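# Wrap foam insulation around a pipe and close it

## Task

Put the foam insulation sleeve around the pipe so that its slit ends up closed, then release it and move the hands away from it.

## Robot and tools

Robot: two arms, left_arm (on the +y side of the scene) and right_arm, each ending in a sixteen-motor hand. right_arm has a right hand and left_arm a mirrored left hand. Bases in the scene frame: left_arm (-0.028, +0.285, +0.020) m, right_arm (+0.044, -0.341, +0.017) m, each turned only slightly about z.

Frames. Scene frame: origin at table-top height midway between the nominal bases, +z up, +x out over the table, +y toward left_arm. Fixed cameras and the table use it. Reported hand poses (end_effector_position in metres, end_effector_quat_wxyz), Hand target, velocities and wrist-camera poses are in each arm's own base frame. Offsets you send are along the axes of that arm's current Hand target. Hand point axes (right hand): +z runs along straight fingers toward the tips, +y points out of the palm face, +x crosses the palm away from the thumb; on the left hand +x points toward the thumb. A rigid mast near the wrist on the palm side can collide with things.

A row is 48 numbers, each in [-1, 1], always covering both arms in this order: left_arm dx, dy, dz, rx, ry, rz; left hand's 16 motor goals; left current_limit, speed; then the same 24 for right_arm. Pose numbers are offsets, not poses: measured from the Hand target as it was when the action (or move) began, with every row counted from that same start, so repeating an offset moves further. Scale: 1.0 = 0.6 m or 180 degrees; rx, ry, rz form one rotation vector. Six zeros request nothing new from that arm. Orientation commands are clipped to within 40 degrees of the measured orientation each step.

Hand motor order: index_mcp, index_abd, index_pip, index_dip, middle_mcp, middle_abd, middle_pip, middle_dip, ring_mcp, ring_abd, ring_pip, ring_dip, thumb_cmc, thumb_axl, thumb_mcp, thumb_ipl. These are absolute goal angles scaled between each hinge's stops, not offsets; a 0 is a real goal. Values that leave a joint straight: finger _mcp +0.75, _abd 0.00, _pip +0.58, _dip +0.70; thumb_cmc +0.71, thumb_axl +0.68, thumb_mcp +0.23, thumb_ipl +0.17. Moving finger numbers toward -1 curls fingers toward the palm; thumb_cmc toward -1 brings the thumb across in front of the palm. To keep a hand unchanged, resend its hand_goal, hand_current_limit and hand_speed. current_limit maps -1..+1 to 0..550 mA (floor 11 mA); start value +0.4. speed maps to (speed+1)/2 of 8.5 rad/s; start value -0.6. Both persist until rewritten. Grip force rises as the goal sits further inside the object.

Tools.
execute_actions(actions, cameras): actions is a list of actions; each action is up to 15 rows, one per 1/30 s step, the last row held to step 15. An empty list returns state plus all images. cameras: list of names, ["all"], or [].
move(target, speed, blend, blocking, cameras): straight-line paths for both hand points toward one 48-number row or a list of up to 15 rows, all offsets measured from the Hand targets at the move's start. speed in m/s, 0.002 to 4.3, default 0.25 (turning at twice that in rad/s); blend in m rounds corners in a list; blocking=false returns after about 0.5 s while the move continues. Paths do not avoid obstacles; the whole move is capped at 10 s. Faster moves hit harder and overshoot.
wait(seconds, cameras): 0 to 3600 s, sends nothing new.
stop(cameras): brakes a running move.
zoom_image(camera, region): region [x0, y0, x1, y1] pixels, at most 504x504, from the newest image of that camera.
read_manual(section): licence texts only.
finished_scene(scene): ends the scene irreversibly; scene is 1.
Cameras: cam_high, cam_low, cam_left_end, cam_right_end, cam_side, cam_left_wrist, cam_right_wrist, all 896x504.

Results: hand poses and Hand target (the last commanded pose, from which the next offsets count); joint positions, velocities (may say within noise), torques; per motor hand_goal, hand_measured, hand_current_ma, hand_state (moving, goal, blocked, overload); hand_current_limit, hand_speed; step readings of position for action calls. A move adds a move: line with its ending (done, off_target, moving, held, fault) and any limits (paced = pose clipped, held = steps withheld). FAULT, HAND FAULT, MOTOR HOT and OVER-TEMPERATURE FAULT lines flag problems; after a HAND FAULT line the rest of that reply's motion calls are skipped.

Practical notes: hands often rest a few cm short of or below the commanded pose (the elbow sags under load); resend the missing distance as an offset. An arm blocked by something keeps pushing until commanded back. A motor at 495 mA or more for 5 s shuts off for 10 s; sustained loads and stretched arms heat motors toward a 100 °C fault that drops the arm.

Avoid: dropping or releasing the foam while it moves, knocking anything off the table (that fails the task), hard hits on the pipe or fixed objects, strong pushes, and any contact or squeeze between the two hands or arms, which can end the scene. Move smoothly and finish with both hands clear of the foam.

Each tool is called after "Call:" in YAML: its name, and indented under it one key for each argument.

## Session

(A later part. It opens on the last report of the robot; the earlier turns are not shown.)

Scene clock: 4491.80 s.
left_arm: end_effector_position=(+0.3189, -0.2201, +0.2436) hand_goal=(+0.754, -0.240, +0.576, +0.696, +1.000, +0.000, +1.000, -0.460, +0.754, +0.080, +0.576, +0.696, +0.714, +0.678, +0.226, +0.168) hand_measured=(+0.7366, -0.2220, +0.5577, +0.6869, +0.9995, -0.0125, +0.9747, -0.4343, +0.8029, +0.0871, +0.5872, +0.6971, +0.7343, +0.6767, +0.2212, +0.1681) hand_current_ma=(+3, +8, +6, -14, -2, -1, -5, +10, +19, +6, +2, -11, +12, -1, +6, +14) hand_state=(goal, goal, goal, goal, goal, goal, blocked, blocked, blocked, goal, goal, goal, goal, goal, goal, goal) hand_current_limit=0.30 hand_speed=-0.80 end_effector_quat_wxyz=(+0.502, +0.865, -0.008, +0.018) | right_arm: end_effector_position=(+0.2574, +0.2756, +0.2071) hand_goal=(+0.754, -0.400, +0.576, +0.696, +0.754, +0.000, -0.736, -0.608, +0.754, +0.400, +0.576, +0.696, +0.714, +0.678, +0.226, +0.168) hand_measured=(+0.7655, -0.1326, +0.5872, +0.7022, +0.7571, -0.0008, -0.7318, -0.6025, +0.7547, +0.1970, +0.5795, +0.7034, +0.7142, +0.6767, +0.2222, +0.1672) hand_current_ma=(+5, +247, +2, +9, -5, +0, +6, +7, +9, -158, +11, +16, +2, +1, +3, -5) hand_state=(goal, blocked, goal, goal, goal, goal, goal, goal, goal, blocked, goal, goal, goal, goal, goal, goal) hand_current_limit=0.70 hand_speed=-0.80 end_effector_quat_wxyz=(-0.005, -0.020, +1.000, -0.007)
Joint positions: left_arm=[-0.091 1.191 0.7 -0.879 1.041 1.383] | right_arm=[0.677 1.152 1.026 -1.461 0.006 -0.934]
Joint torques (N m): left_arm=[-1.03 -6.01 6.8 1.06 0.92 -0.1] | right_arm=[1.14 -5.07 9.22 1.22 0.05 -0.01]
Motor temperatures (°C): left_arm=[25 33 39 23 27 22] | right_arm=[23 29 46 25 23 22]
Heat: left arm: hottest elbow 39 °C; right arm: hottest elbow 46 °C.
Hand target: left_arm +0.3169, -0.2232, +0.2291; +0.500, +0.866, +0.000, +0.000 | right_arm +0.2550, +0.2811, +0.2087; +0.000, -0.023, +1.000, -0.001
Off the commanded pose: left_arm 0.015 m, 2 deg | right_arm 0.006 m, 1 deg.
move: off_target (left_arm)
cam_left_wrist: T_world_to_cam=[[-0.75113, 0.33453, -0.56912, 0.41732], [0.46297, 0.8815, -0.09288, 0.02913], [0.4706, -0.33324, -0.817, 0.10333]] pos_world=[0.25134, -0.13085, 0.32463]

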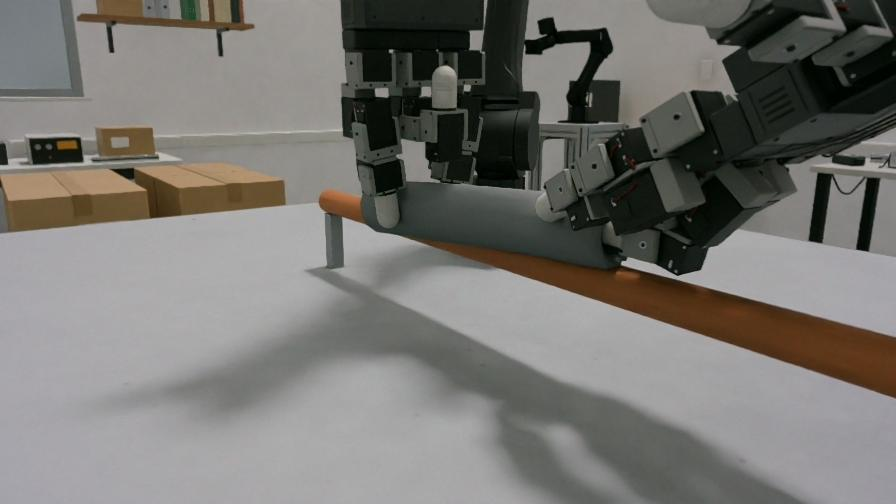

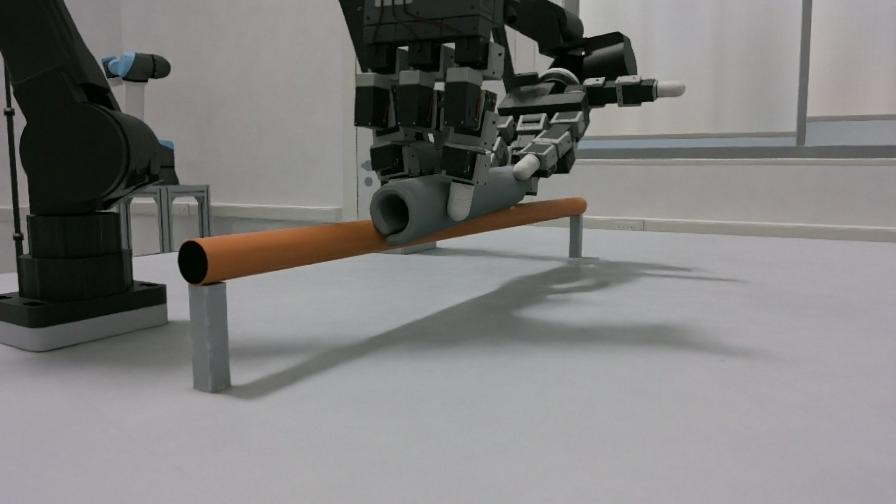

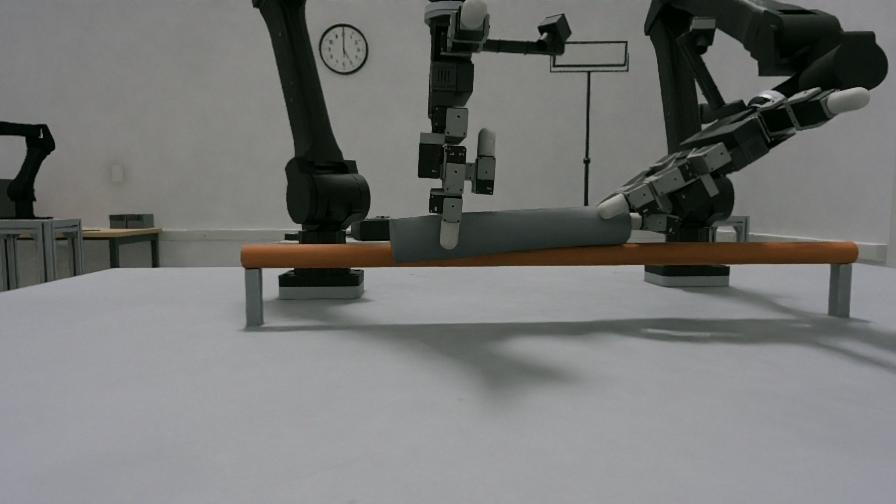

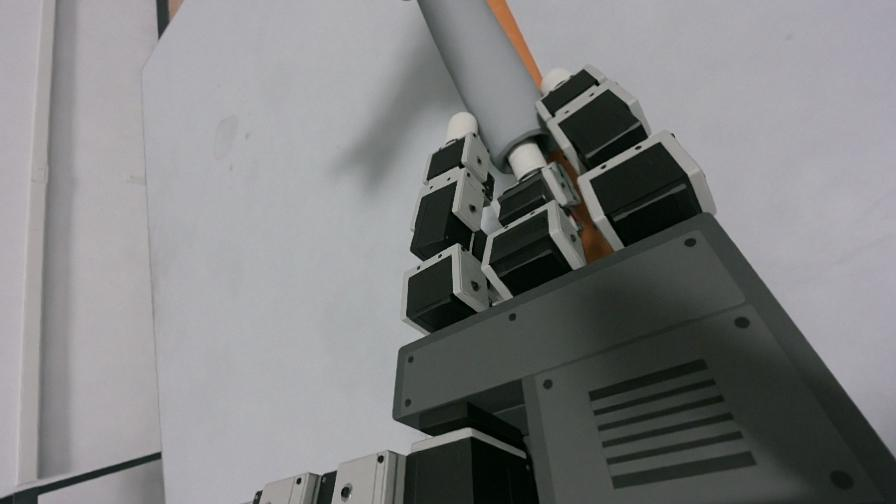

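Call:
move:
  target:
    - [0,0,0,0,0,0,0.754,-0.12,0.576,0.696,1,0,1,-0.2,0.754,0.1,0.576,0.696,0.714,0.678,0.226,0.168,0.3,-0.8, 0,0,0,0,0,0,0.754,-0.4,0.576,0.696,0.754,0,-0.737,-0.609,0.754,0.4,0.576,0.696,0.714,0.678,0.226,0.168,0.7,-0.8]
  speed: 0.04
  cameras: ["cam_left_end","cam_right_end","cam_side","cam_left_wrist"]

Call:
zoom_image:
  camera: "cam_left_end"
  region: [500, 150, 760, 320]

Call:
zoom_image:
  camera: "cam_left_wrist"
  region: [400, 40, 640, 240]

Scene clock: 4502.43 s.
left_arm: end_effector_position=(+0.3189, -0.2206, +0.2425) hand_goal=(+0.754, -0.120, +0.576, +0.696, +1.000, +0.000, +1.000, -0.200, +0.754, +0.100, +0.576, +0.696, +0.714, +0.678, +0.226, +0.168) hand_measured=(+0.7728, -0.1253, +0.5731, +0.6881, +0.9983, -0.0037, +0.9735, -0.2241, +0.8029, +0.0871, +0.5872, +0.7022, +0.7330, +0.6777, +0.2212, +0.1681) hand_current_ma=(+14, +7, +8, -10, -2, +3, -6, -2, +27, +5, +5, -11, +11, -1, +0, +10) hand_state=(goal, goal, goal, goal, goal, goal, blocked, blocked, blocked, goal, goal, goal, goal, goal, goal, goal) hand_current_limit=0.30 hand_speed=-0.80 end_effector_quat_wxyz=(+0.502, +0.865, -0.008, +0.016) | right_arm: end_effector_position=(+0.2577, +0.2761, +0.2072) hand_goal=(+0.754, -0.400, +0.576, +0.696, +0.754, +0.000, -0.736, -0.608, +0.754, +0.400, +0.576, +0.696, +0.714, +0.678, +0.226, +0.168) hand_measured=(+0.7631, -0.1326, +0.5872, +0.7022, +0.7559, -0.0008, -0.7331, -0.6025, +0.7523, +0.1985, +0.5757, +0.7009, +0.7129, +0.6777, +0.2212, +0.1672) hand_current_ma=(+6, +247, +0, +8, -11, +5, +3, +8, +9, -156, +10, +8, +3, +0, +4, -6) hand_state=(goal, blocked, goal, goal, goal, goal, goal, goal, goal, blocked, goal, goal, goal, goal, goal, goal) hand_current_limit=0.70 hand_speed=-0.80 end_effector_quat_wxyz=(-0.004, -0.021, +1.000, -0.007)
Joint positions: left_arm=[-0.092 1.195 0.7 -0.879 1.041 1.383] | right_arm=[0.678 1.152 1.026 -1.459 0.006 -0.934]
Joint torques (N m): left_arm=[-0.56 -6.18 6.8 1.03 0.92 -0.11] | right_arm=[1.08 -5.13 9.24 1.14 0.06 -0.01]
Heat: left arm: hottest elbow 38 °C; right arm: hottest elbow 45 °C.
Hand target: left_arm +0.3169, -0.2232, +0.2291; +0.500, +0.866, +0.000, +0.000 | right_arm +0.2552, +0.2810, +0.2087; +0.000, -0.023, +1.000, -0.001
Off the commanded pose: left_arm 0.014 m, 2 deg | right_arm 0.006 m, 1 deg.
move: done
cam_left_wrist: T_world_to_cam=[[-0.75256, 0.33584, -0.56646, 0.41694], [0.464, 0.88081, -0.09422, 0.02939], [0.4673, -0.33374, -0.81869, 0.10356]] pos_world=[0.25174, -0.13135, 0.32373]

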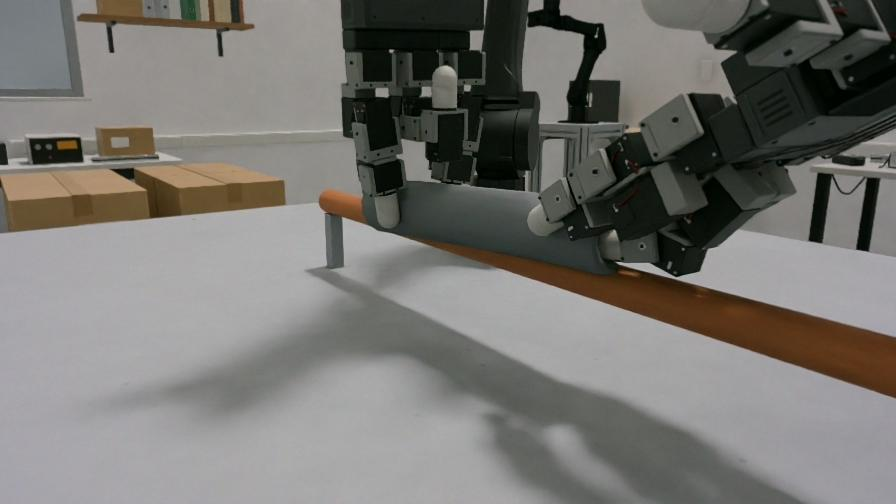

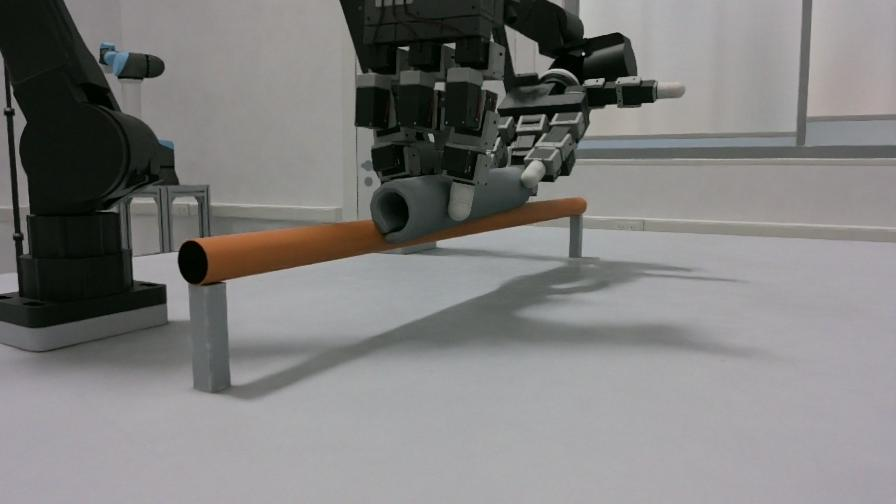

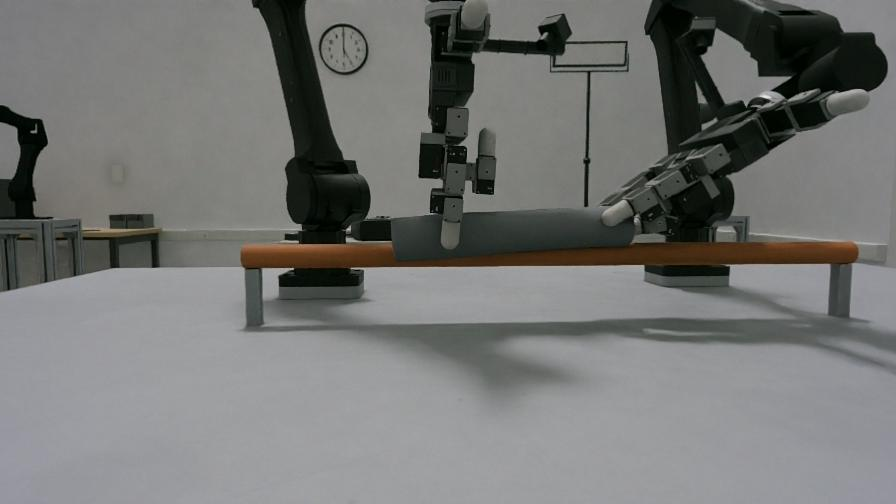

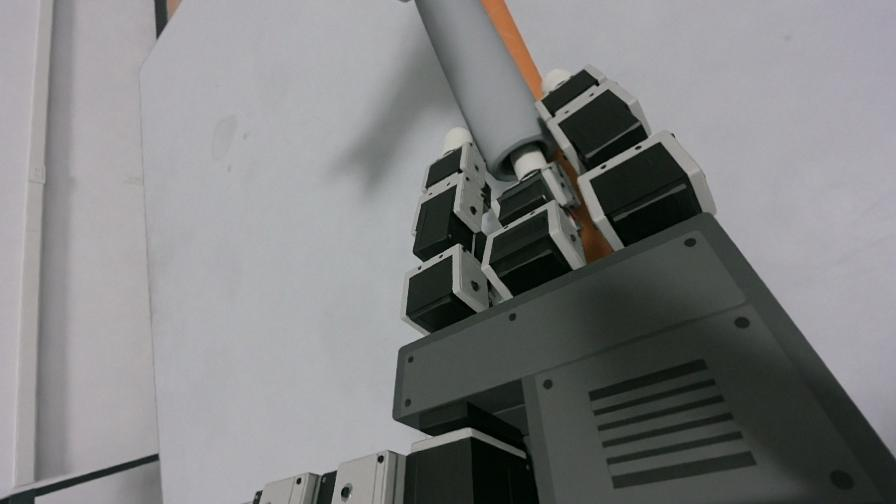

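Scaled by 1.938 from the camera's image (finer frame: 1280x720).

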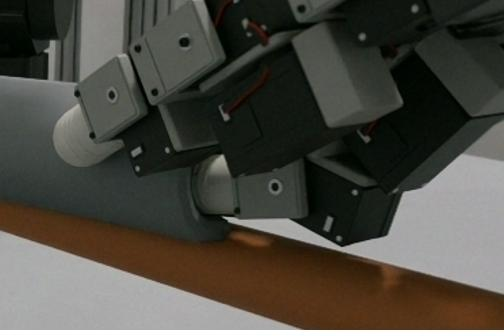

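Scaled by 2.100 from the camera's image (finer frame: 1280x720).

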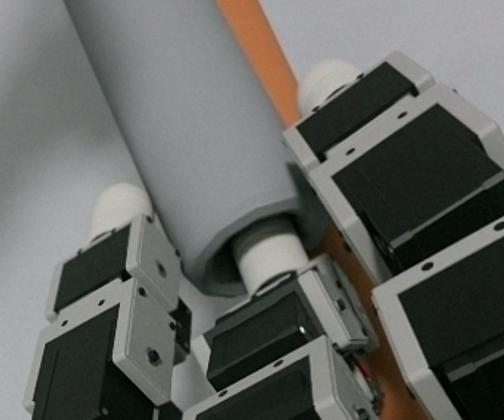

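Call:
move:
  target:
    - [-0.0133,-0.0144,0.0083,0,0,0,0.754,0.0,0.576,0.696,1,0,1,-0.2,0.754,0.2,0.576,0.696,0.714,0.678,0.226,0.168,0.3,-0.8, 0,0,0,0,0,0,0.754,-0.4,0.576,0.696,0.754,0,-0.737,-0.609,0.754,0.4,0.576,0.696,0.714,0.678,0.226,0.168,0.7,-0.8]
  speed: 0.04
  cameras: ["cam_left_end","cam_right_end","cam_side","cam_left_wrist"]

Call:
zoom_image:
  camera: "cam_left_end"
  region: [500, 150, 760, 320]

Call:
zoom_image:
  camera: "cam_left_wrist"
  region: [400, 40, 640, 240]

Scene clock: 4510.30 s.
left_arm: end_effector_position=(+0.3142, -0.2202, +0.2334) hand_goal=(+0.754, +0.000, +0.576, +0.696, +1.000, +0.000, +1.000, -0.200, +0.754, +0.200, +0.576, +0.696, +0.714, +0.678, +0.226, +0.168) hand_measured=(+0.7716, +0.0051, +0.5667, +0.6907, +0.9862, +0.0168, +0.9722, -0.2241, +0.8029, +0.1765, +0.5859, +0.7022, +0.7330, +0.6767, +0.2212, +0.1681) hand_current_ma=(+12, +8, +7, -12, -10, +6, -8, -3, +21, +2, -1, -10, +10, +4, +11, +8) hand_state=(goal, goal, goal, goal, goal, goal, blocked, blocked, blocked, blocked, goal, goal, goal, goal, goal, goal) hand_current_limit=0.30 hand_speed=-0.80 end_effector_quat_wxyz=(+0.504, +0.864, -0.008, +0.017) | right_arm: end_effector_position=(+0.2576, +0.2762, +0.2072) hand_goal=(+0.754, -0.400, +0.576, +0.696, +0.754, +0.000, -0.736, -0.608, +0.754, +0.400, +0.576, +0.696, +0.714, +0.678, +0.226, +0.168) hand_measured=(+0.7643, -0.1326, +0.5872, +0.7022, +0.7571, -0.0008, -0.7318, -0.6025, +0.7523, +0.2014, +0.5744, +0.6932, +0.7142, +0.6777, +0.2212, +0.1672) hand_current_ma=(+5, +253, -1, +8, -11, +3, +4, +10, +8, -155, +10, +11, +0, +1, +1, -5) hand_state=(goal, blocked, goal, goal, goal, goal, goal, goal, goal, blocked, goal, goal, goal, goal, goal, goal) hand_current_limit=0.70 hand_speed=-0.80 end_effector_quat_wxyz=(-0.004, -0.021, +1.000, -0.006)
Joint positions: left_arm=[-0.092 1.195 0.671 -0.842 1.044 1.379] | right_arm=[0.678 1.152 1.026 -1.459 0.005 -0.934]
Joint torques (N m): left_arm=[-1.03 -6.53 6.28 0.72 0.76 -0.1] | right_arm=[1.03 -5.13 9.25 1.16 0.06 -0.02]
Heat: left arm: hottest elbow 38 °C; right arm: hottest elbow 45 °C.
Hand target: left_arm +0.3090, -0.2231, +0.2190; +0.500, +0.866, +0.000, +0.000 | right_arm +0.2550, +0.2811, +0.2088; +0.000, -0.023, +1.000, -0.001
Off the commanded pose: left_arm 0.016 m, 2 deg | right_arm 0.006 m, 1 deg.
move: off_target (left_arm)
cam_left_wrist: T_world_to_cam=[[-0.75162, 0.33258, -0.56961, 0.4079], [0.46288, 0.88118, -0.09629, 0.03118], [0.4699, -0.33604, -0.81625, 0.09665]] pos_world=[0.24674, -0.13066, 0.31423]

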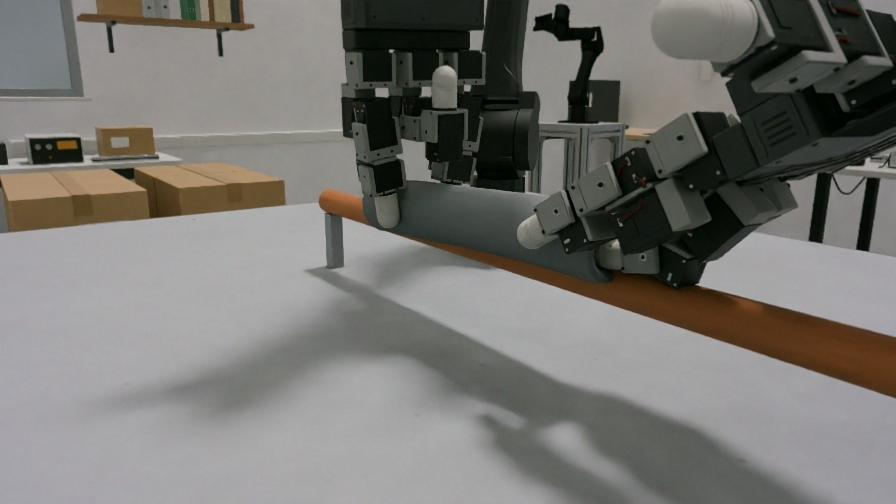

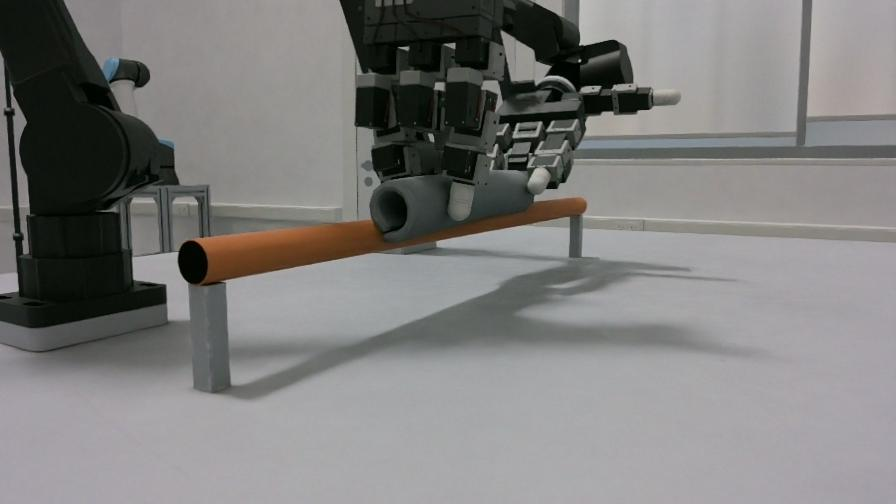

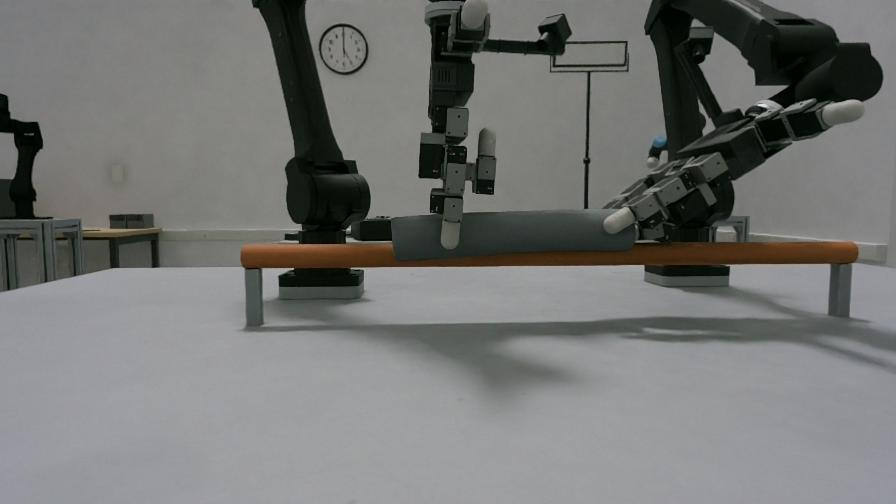

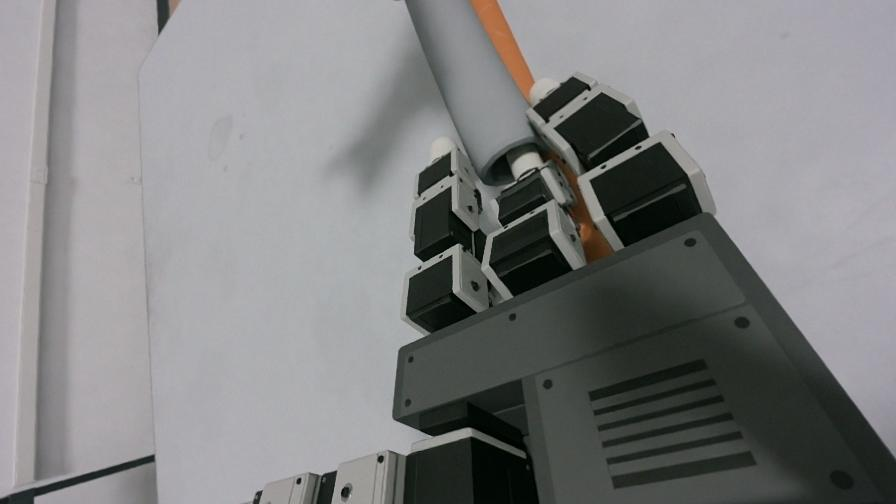

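Scaled by 1.938 from the camera's image (finer frame: 1280x720).

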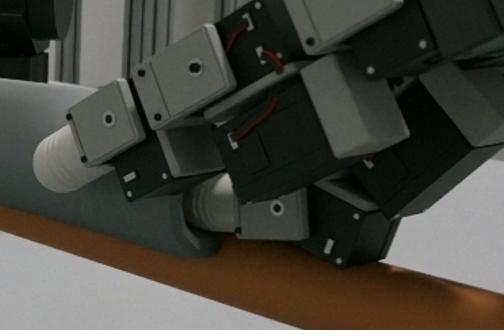

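Scaled by 2.100 from the camera's image (finer frame: 1280x720).

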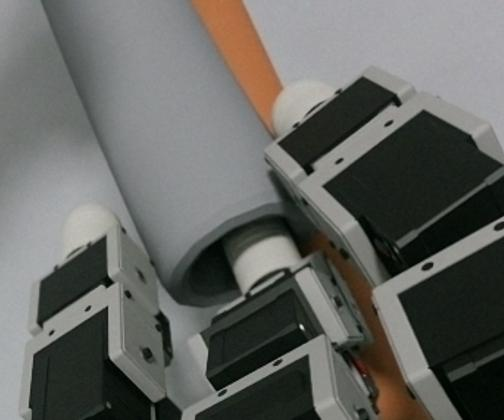

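Call:
wait:
  seconds: 0.2
  cameras: ["cam_low","cam_high"]

Call:
zoom_image:
  camera: "cam_low"
  region: [600, 60, 780, 200]

Scene clock: 4515.07 s.
left_arm: end_effector_position=(+0.3143, -0.2202, +0.2334) hand_goal=(+0.754, +0.000, +0.576, +0.696, +1.000, +0.000, +1.000, -0.200, +0.754, +0.200, +0.576, +0.696, +0.714, +0.678, +0.226, +0.168) hand_measured=(+0.7728, +0.0051, +0.5667, +0.6907, +0.9862, +0.0168, +0.9722, -0.2241, +0.8029, +0.1765, +0.5859, +0.7022, +0.7330, +0.6767, +0.2212, +0.1681) hand_current_ma=(+19, +9, +4, -13, -13, +6, -4, +2, +26, +3, +8, -6, +12, -3, +3, +8) hand_state=(goal, goal, goal, goal, goal, goal, blocked, blocked, blocked, blocked, goal, goal, goal, goal, goal, goal) hand_current_limit=0.30 hand_speed=-0.80 end_effector_quat_wxyz=(+0.504, +0.864, -0.008, +0.017) | right_arm: end_effector_position=(+0.2576, +0.2762, +0.2072) hand_goal=(+0.754, -0.400, +0.576, +0.696, +0.754, +0.000, -0.736, -0.608, +0.754, +0.400, +0.576, +0.696, +0.714, +0.678, +0.226, +0.168) hand_measured=(+0.7643, -0.1312, +0.5885, +0.7022, +0.7559, -0.0023, -0.7318, -0.6038, +0.7511, +0.2014, +0.5744, +0.6932, +0.7142, +0.6777, +0.2212, +0.1672) hand_current_ma=(+6, +249, +3, +9, -11, +3, +1, +7, +10, -150, +10, +11, +0, +0, +9, -3) hand_state=(goal, blocked, goal, goal, goal, goal, goal, goal, goal, blocked, goal, goal, goal, goal, goal, goal) hand_current_limit=0.70 hand_speed=-0.80 end_effector_quat_wxyz=(-0.004, -0.021, +1.000, -0.006)
Joint positions: left_arm=[-0.092 1.195 0.671 -0.842 1.044 1.378] | right_arm=[0.678 1.152 1.026 -1.459 0.005 -0.934]
Joint torques (N m): left_arm=[-0.97 -6.77 6.22 0.92 0.75 -0.1] | right_arm=[1.03 -5.19 9.22 1.17 0.07 -0.02]
Heat: left arm: hottest elbow 37 °C; right arm: hottest elbow 45 °C.
Hand target: left_arm +0.3090, -0.2231, +0.2190; +0.500, +0.866, +0.000, +0.000 | right_arm +0.2550, +0.2811, +0.2088; +0.000, -0.023, +1.000, -0.001
Off the commanded pose: left_arm 0.016 m, 2 deg | right_arm 0.006 m, 1 deg.
wait: 0.20 s; at rest from the start
Images, in order (width x height): cam_high 896x504, cam_low 896x504.

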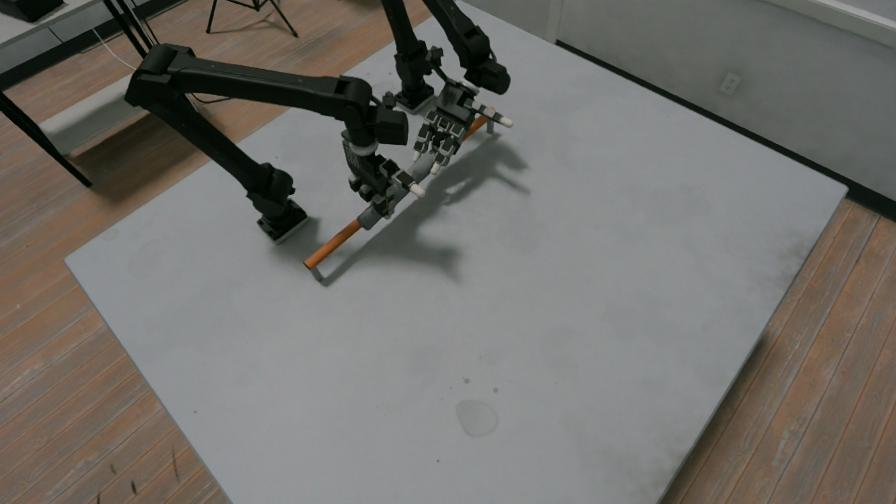

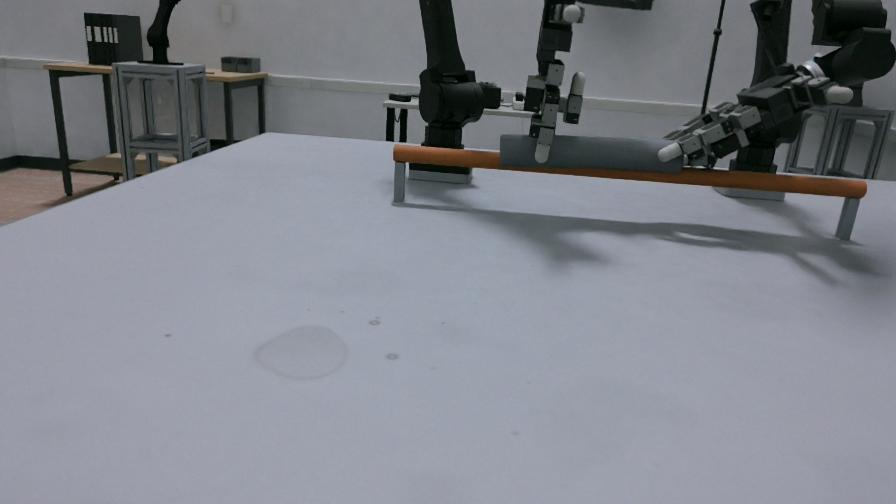

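Scaled by 2.800 from the camera's image (finer frame: 1280x720).

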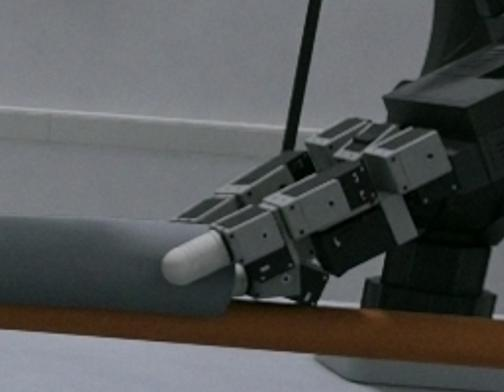

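Call:
move:
  target:
    - [-0.0083,-0.0115,0.0067,0,0,0,0.35,0.0,0.576,0.696,1,0,1,-0.2,0.754,0.2,0.576,0.696,0.714,0.678,0.226,0.168,0.4,-0.6, 0,0,0,0,0,0,0.754,-0.4,0.576,0.696,0.754,0,-0.737,-0.609,0.754,0.4,0.576,0.696,0.714,0.678,0.226,0.168,0.7,-0.8]
  speed: 0.04
  cameras: ["cam_left_end","cam_right_end","cam_side","cam_left_wrist"]

Call:
zoom_image:
  camera: "cam_left_end"
  region: [500, 150, 760, 320]

Call:
zoom_image:
  camera: "cam_left_wrist"
  region: [400, 40, 640, 240]

Scene clock: 4527.47 s.
left_arm: end_effector_position=(+0.3122, -0.2201, +0.2335) hand_goal=(+0.350, +0.000, +0.576, +0.696, +1.000, +0.000, +1.000, -0.200, +0.754, +0.200, +0.576, +0.696, +0.714, +0.678, +0.226, +0.168) hand_measured=(+0.4170, +0.0051, +0.5744, +0.6945, +0.9983, +0.0153, +0.9773, -0.2279, +0.8029, +0.1809, +0.5859, +0.7022, +0.7330, +0.6777, +0.2203, +0.1681) hand_current_ma=(+46, +6, +14, -8, +3, +7, +0, -3, +28, +7, +5, -2, +10, +0, +2, +9) hand_state=(blocked, goal, goal, goal, goal, goal, blocked, blocked, blocked, goal, goal, goal, goal, goal, goal, goal) hand_current_limit=0.40 hand_speed=-0.60 end_effector_quat_wxyz=(+0.509, +0.861, -0.010, +0.022) | right_arm: end_effector_position=(+0.2576, +0.2762, +0.2072) hand_goal=(+0.754, -0.400, +0.576, +0.696, +0.754, +0.000, -0.736, -0.608, +0.754, +0.400, +0.576, +0.696, +0.714, +0.678, +0.226, +0.168) hand_measured=(+0.7655, -0.1312, +0.5872, +0.7022, +0.7571, -0.0008, -0.7331, -0.6038, +0.7498, +0.2014, +0.5757, +0.6920, +0.7142, +0.6767, +0.2222, +0.1681) hand_current_ma=(+6, +250, -3, +9, -8, +3, +6, +7, +8, -151, +9, +7, -1, -4, +2, -7) hand_state=(goal, blocked, goal, goal, goal, goal, goal, goal, goal, blocked, goal, goal, goal, goal, goal, goal) hand_current_limit=0.70 hand_speed=-0.80 end_effector_quat_wxyz=(-0.004, -0.021, +1.000, -0.006)
Joint positions: left_arm=[-0.092 1.189 0.658 -0.818 1.055 1.374] | right_arm=[0.678 1.152 1.026 -1.459 0.005 -0.934]
Joint torques (N m): left_arm=[-1.03 -6.3 5.26 0.96 0.33 -0.05] | right_arm=[1.03 -5.13 9.21 1.16 0.06 -0.01]
Heat: left arm: hottest elbow 36 °C; right arm: hottest elbow 44 °C.
Hand target: left_arm +0.3040, -0.2232, +0.2111; +0.500, +0.866, +0.001, +0.000 | right_arm +0.2550, +0.2811, +0.2088; +0.000, -0.023, +1.000, -0.001
Off the commanded pose: left_arm 0.024 m, 3 deg | right_arm 0.006 m, 1 deg.
move: off_target (left_arm)
cam_left_wrist: T_world_to_cam=[[-0.74534, 0.32541, -0.58187, 0.40568], [0.46373, 0.88011, -0.10181, 0.03289], [0.47898, -0.34572, -0.80688, 0.09052]] pos_world=[0.24375, -0.12967, 0.31244]

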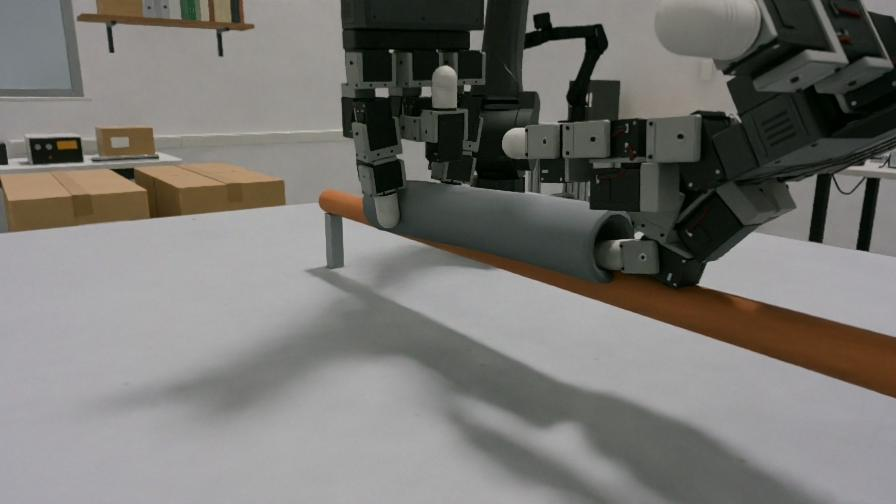

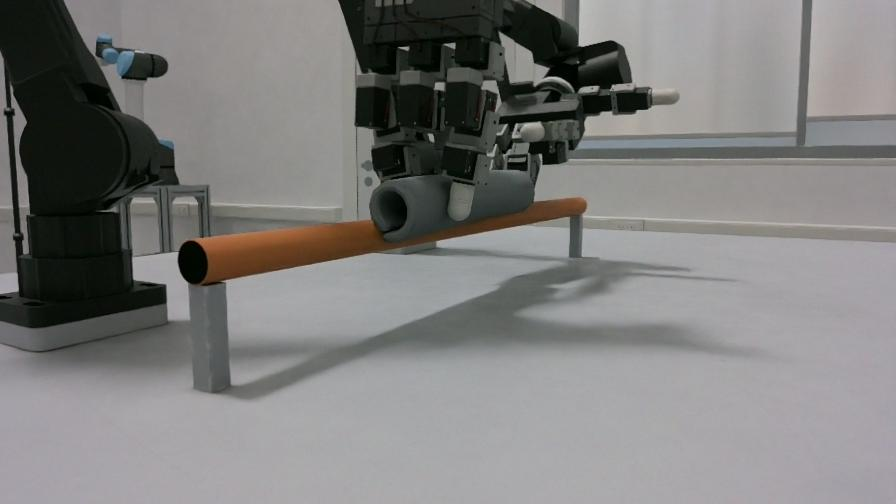

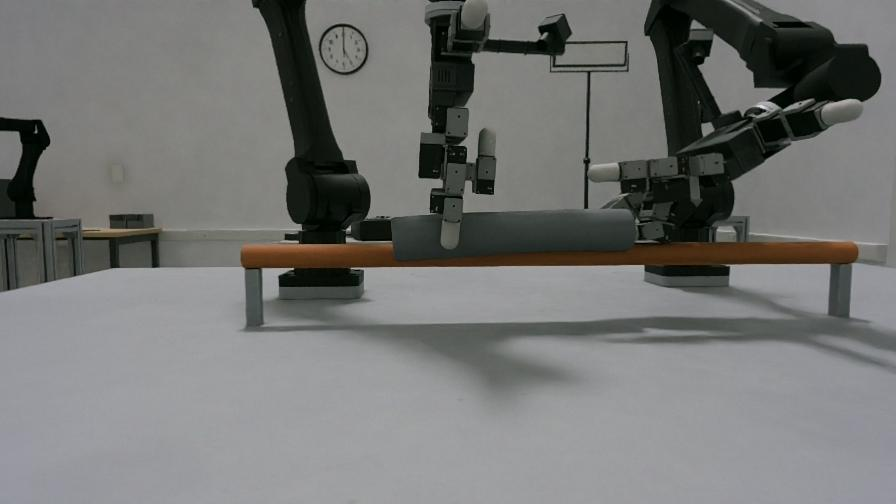

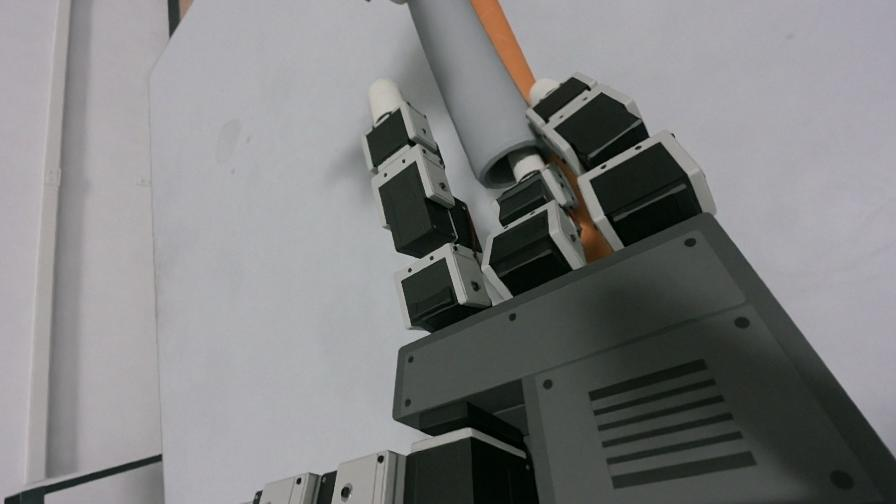

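Scaled by 1.938 from the camera's image (finer frame: 1280x720).

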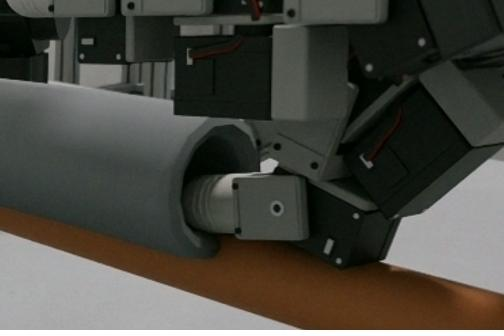

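Scaled by 2.100 from the camera's image (finer frame: 1280x720).

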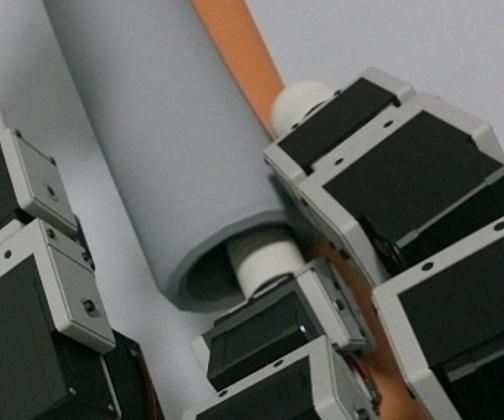

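Call:
move:
  target:
    - [0,0.0286,0.0262,0.0556,0,0,0.2,0.0,0.576,0.696,1,0,1,-0.42,0.6,0.1,0.576,0.696,0.714,0.678,0.226,0.168,0.4,-0.6, 0,0,0,0,0,0,0.754,-0.4,0.576,0.696,0.754,0,-0.737,-0.609,0.754,0.4,0.576,0.696,0.714,0.678,0.226,0.168,0.7,-0.8]
  speed: 0.04
  cameras: ["cam_left_end","cam_right_end","cam_side","cam_left_wrist"]

Call:
zoom_image:
  camera: "cam_left_end"
  region: [500, 150, 760, 320]

Call:
zoom_image:
  camera: "cam_left_wrist"
  region: [400, 40, 640, 240]

Scene clock: 4546.27 s.
left_arm: end_effector_position=(+0.3061, -0.2416, +0.2262) hand_goal=(+0.200, +0.000, +0.576, +0.696, +1.000, +0.000, +1.000, -0.420, +0.600, +0.100, +0.576, +0.696, +0.714, +0.678, +0.226, +0.168) hand_measured=(+0.2723, +0.0051, +0.5757, +0.6945, +0.9633, +0.0549, +0.9722, -0.4534, +0.6630, +0.1076, +0.5872, +0.7022, +0.7330, +0.6777, +0.2212, +0.1681) hand_current_ma=(+50, +7, +11, -12, -19, +22, -2, -11, +42, +3, +6, -9, +13, -2, +4, +8) hand_state=(blocked, goal, goal, goal, blocked, blocked, blocked, blocked, blocked, goal, goal, goal, goal, goal, goal, goal) hand_current_limit=0.40 hand_speed=-0.60 end_effector_quat_wxyz=(+0.433, +0.901, -0.012, +0.023) | right_arm: end_effector_position=(+0.2576, +0.2762, +0.2072) hand_goal=(+0.754, -0.400, +0.576, +0.696, +0.754, +0.000, -0.736, -0.608, +0.754, +0.400, +0.576, +0.696, +0.714, +0.678, +0.226, +0.168) hand_measured=(+0.7619, -0.1326, +0.5859, +0.7022, +0.7559, -0.0023, -0.7331, -0.6025, +0.7523, +0.2029, +0.5744, +0.6920, +0.7142, +0.6777, +0.2222, +0.1672) hand_current_ma=(+3, +251, -3, +14, -11, +6, +2, +8, +10, -151, +10, +11, +3, +0, +4, -4) hand_state=(goal, blocked, goal, goal, goal, goal, goal, goal, goal, blocked, goal, goal, goal, goal, goal, goal) hand_current_limit=0.70 hand_speed=-0.80 end_effector_quat_wxyz=(-0.004, -0.021, +1.000, -0.006)
Joint positions: left_arm=[-0.185 1.128 0.686 -0.856 0.865 1.285] | right_arm=[0.678 1.152 1.026 -1.459 0.005 -0.934]
Joint torques (N m): left_arm=[-1.38 -6.18 8.88 -0.34 0.24 -0.2] | right_arm=[1.08 -5.01 9.24 1.17 0.06 -0.01]
Heat: left arm: hottest elbow 35 °C; right arm: hottest elbow 43 °C.
Hand target: left_arm +0.3039, -0.2455, +0.2182; +0.423, +0.906, +0.000, +0.000 | right_arm +0.2550, +0.2811, +0.2088; +0.000, -0.023, +1.000, -0.001
Off the commanded pose: left_arm 0.009 m, 3 deg | right_arm 0.006 m, 1 deg.
move: off_target (left_arm)
cam_left_wrist: T_world_to_cam=[[-0.74476, 0.4182, -0.52004, 0.4121], [0.46088, 0.88591, 0.05239, 0.02127], [0.48262, -0.20066, -0.85253, 0.12444]] pos_world=[0.23706, -0.16621, 0.31929]

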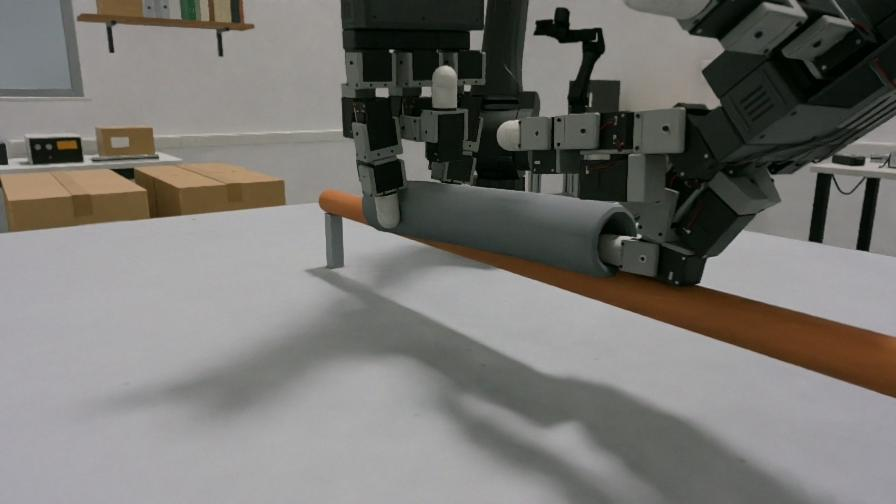

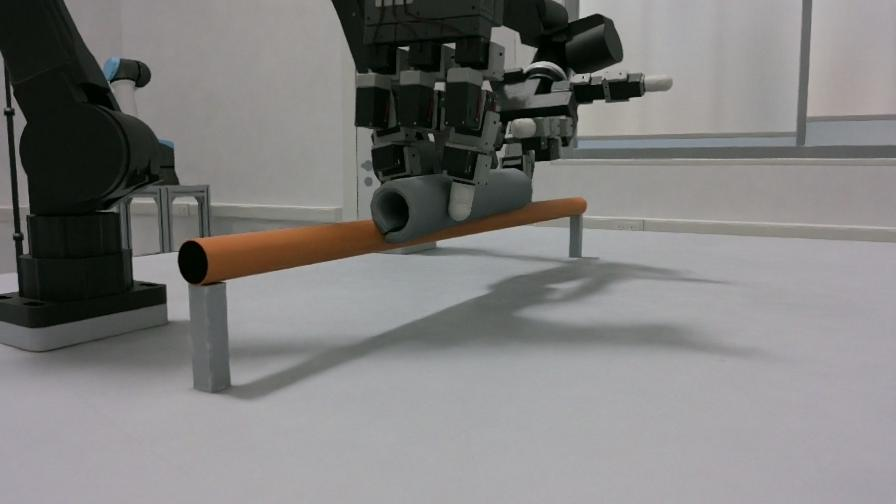

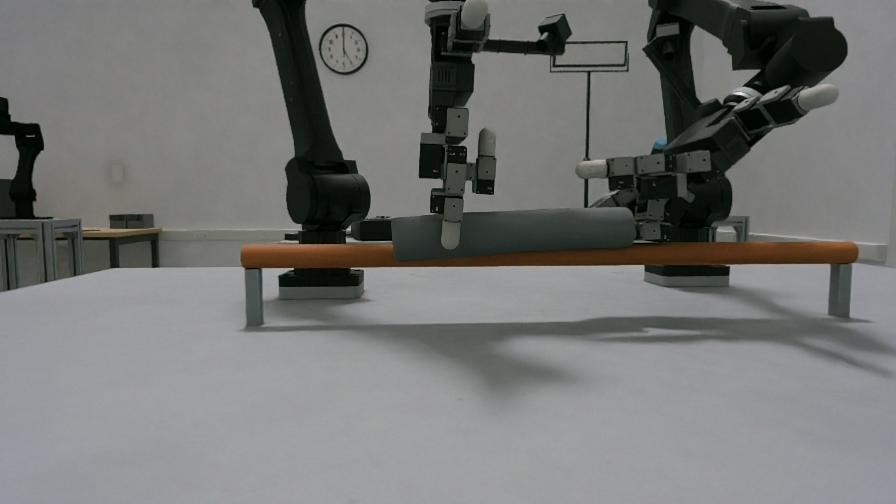

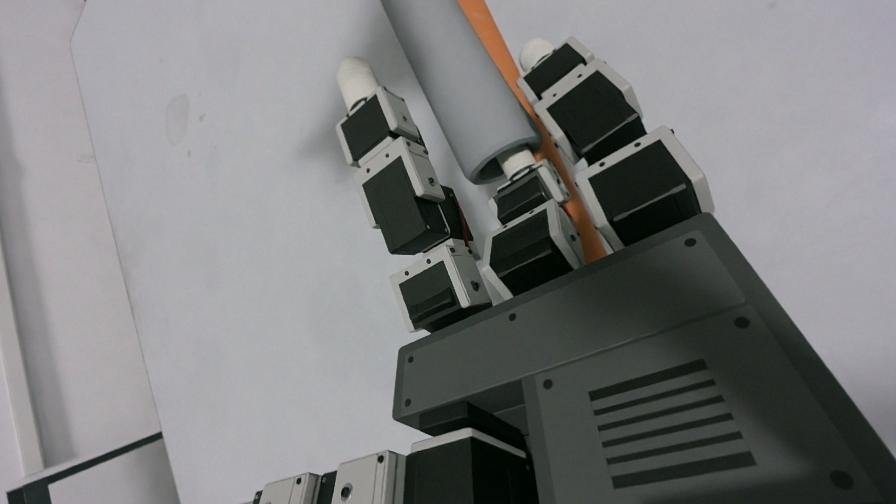

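Scaled by 1.938 from the camera's image (finer frame: 1280x720).

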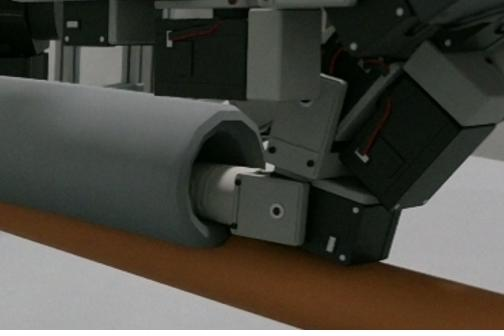

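Scaled by 2.100 from the camera's image (finer frame: 1280x720).

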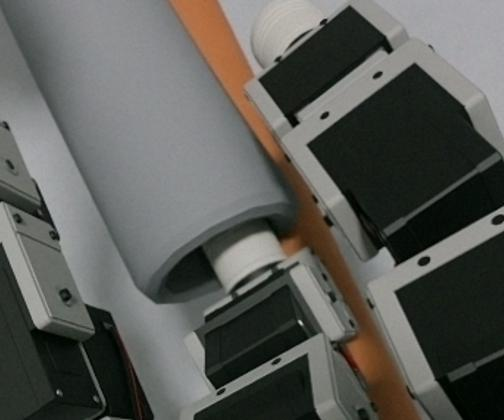

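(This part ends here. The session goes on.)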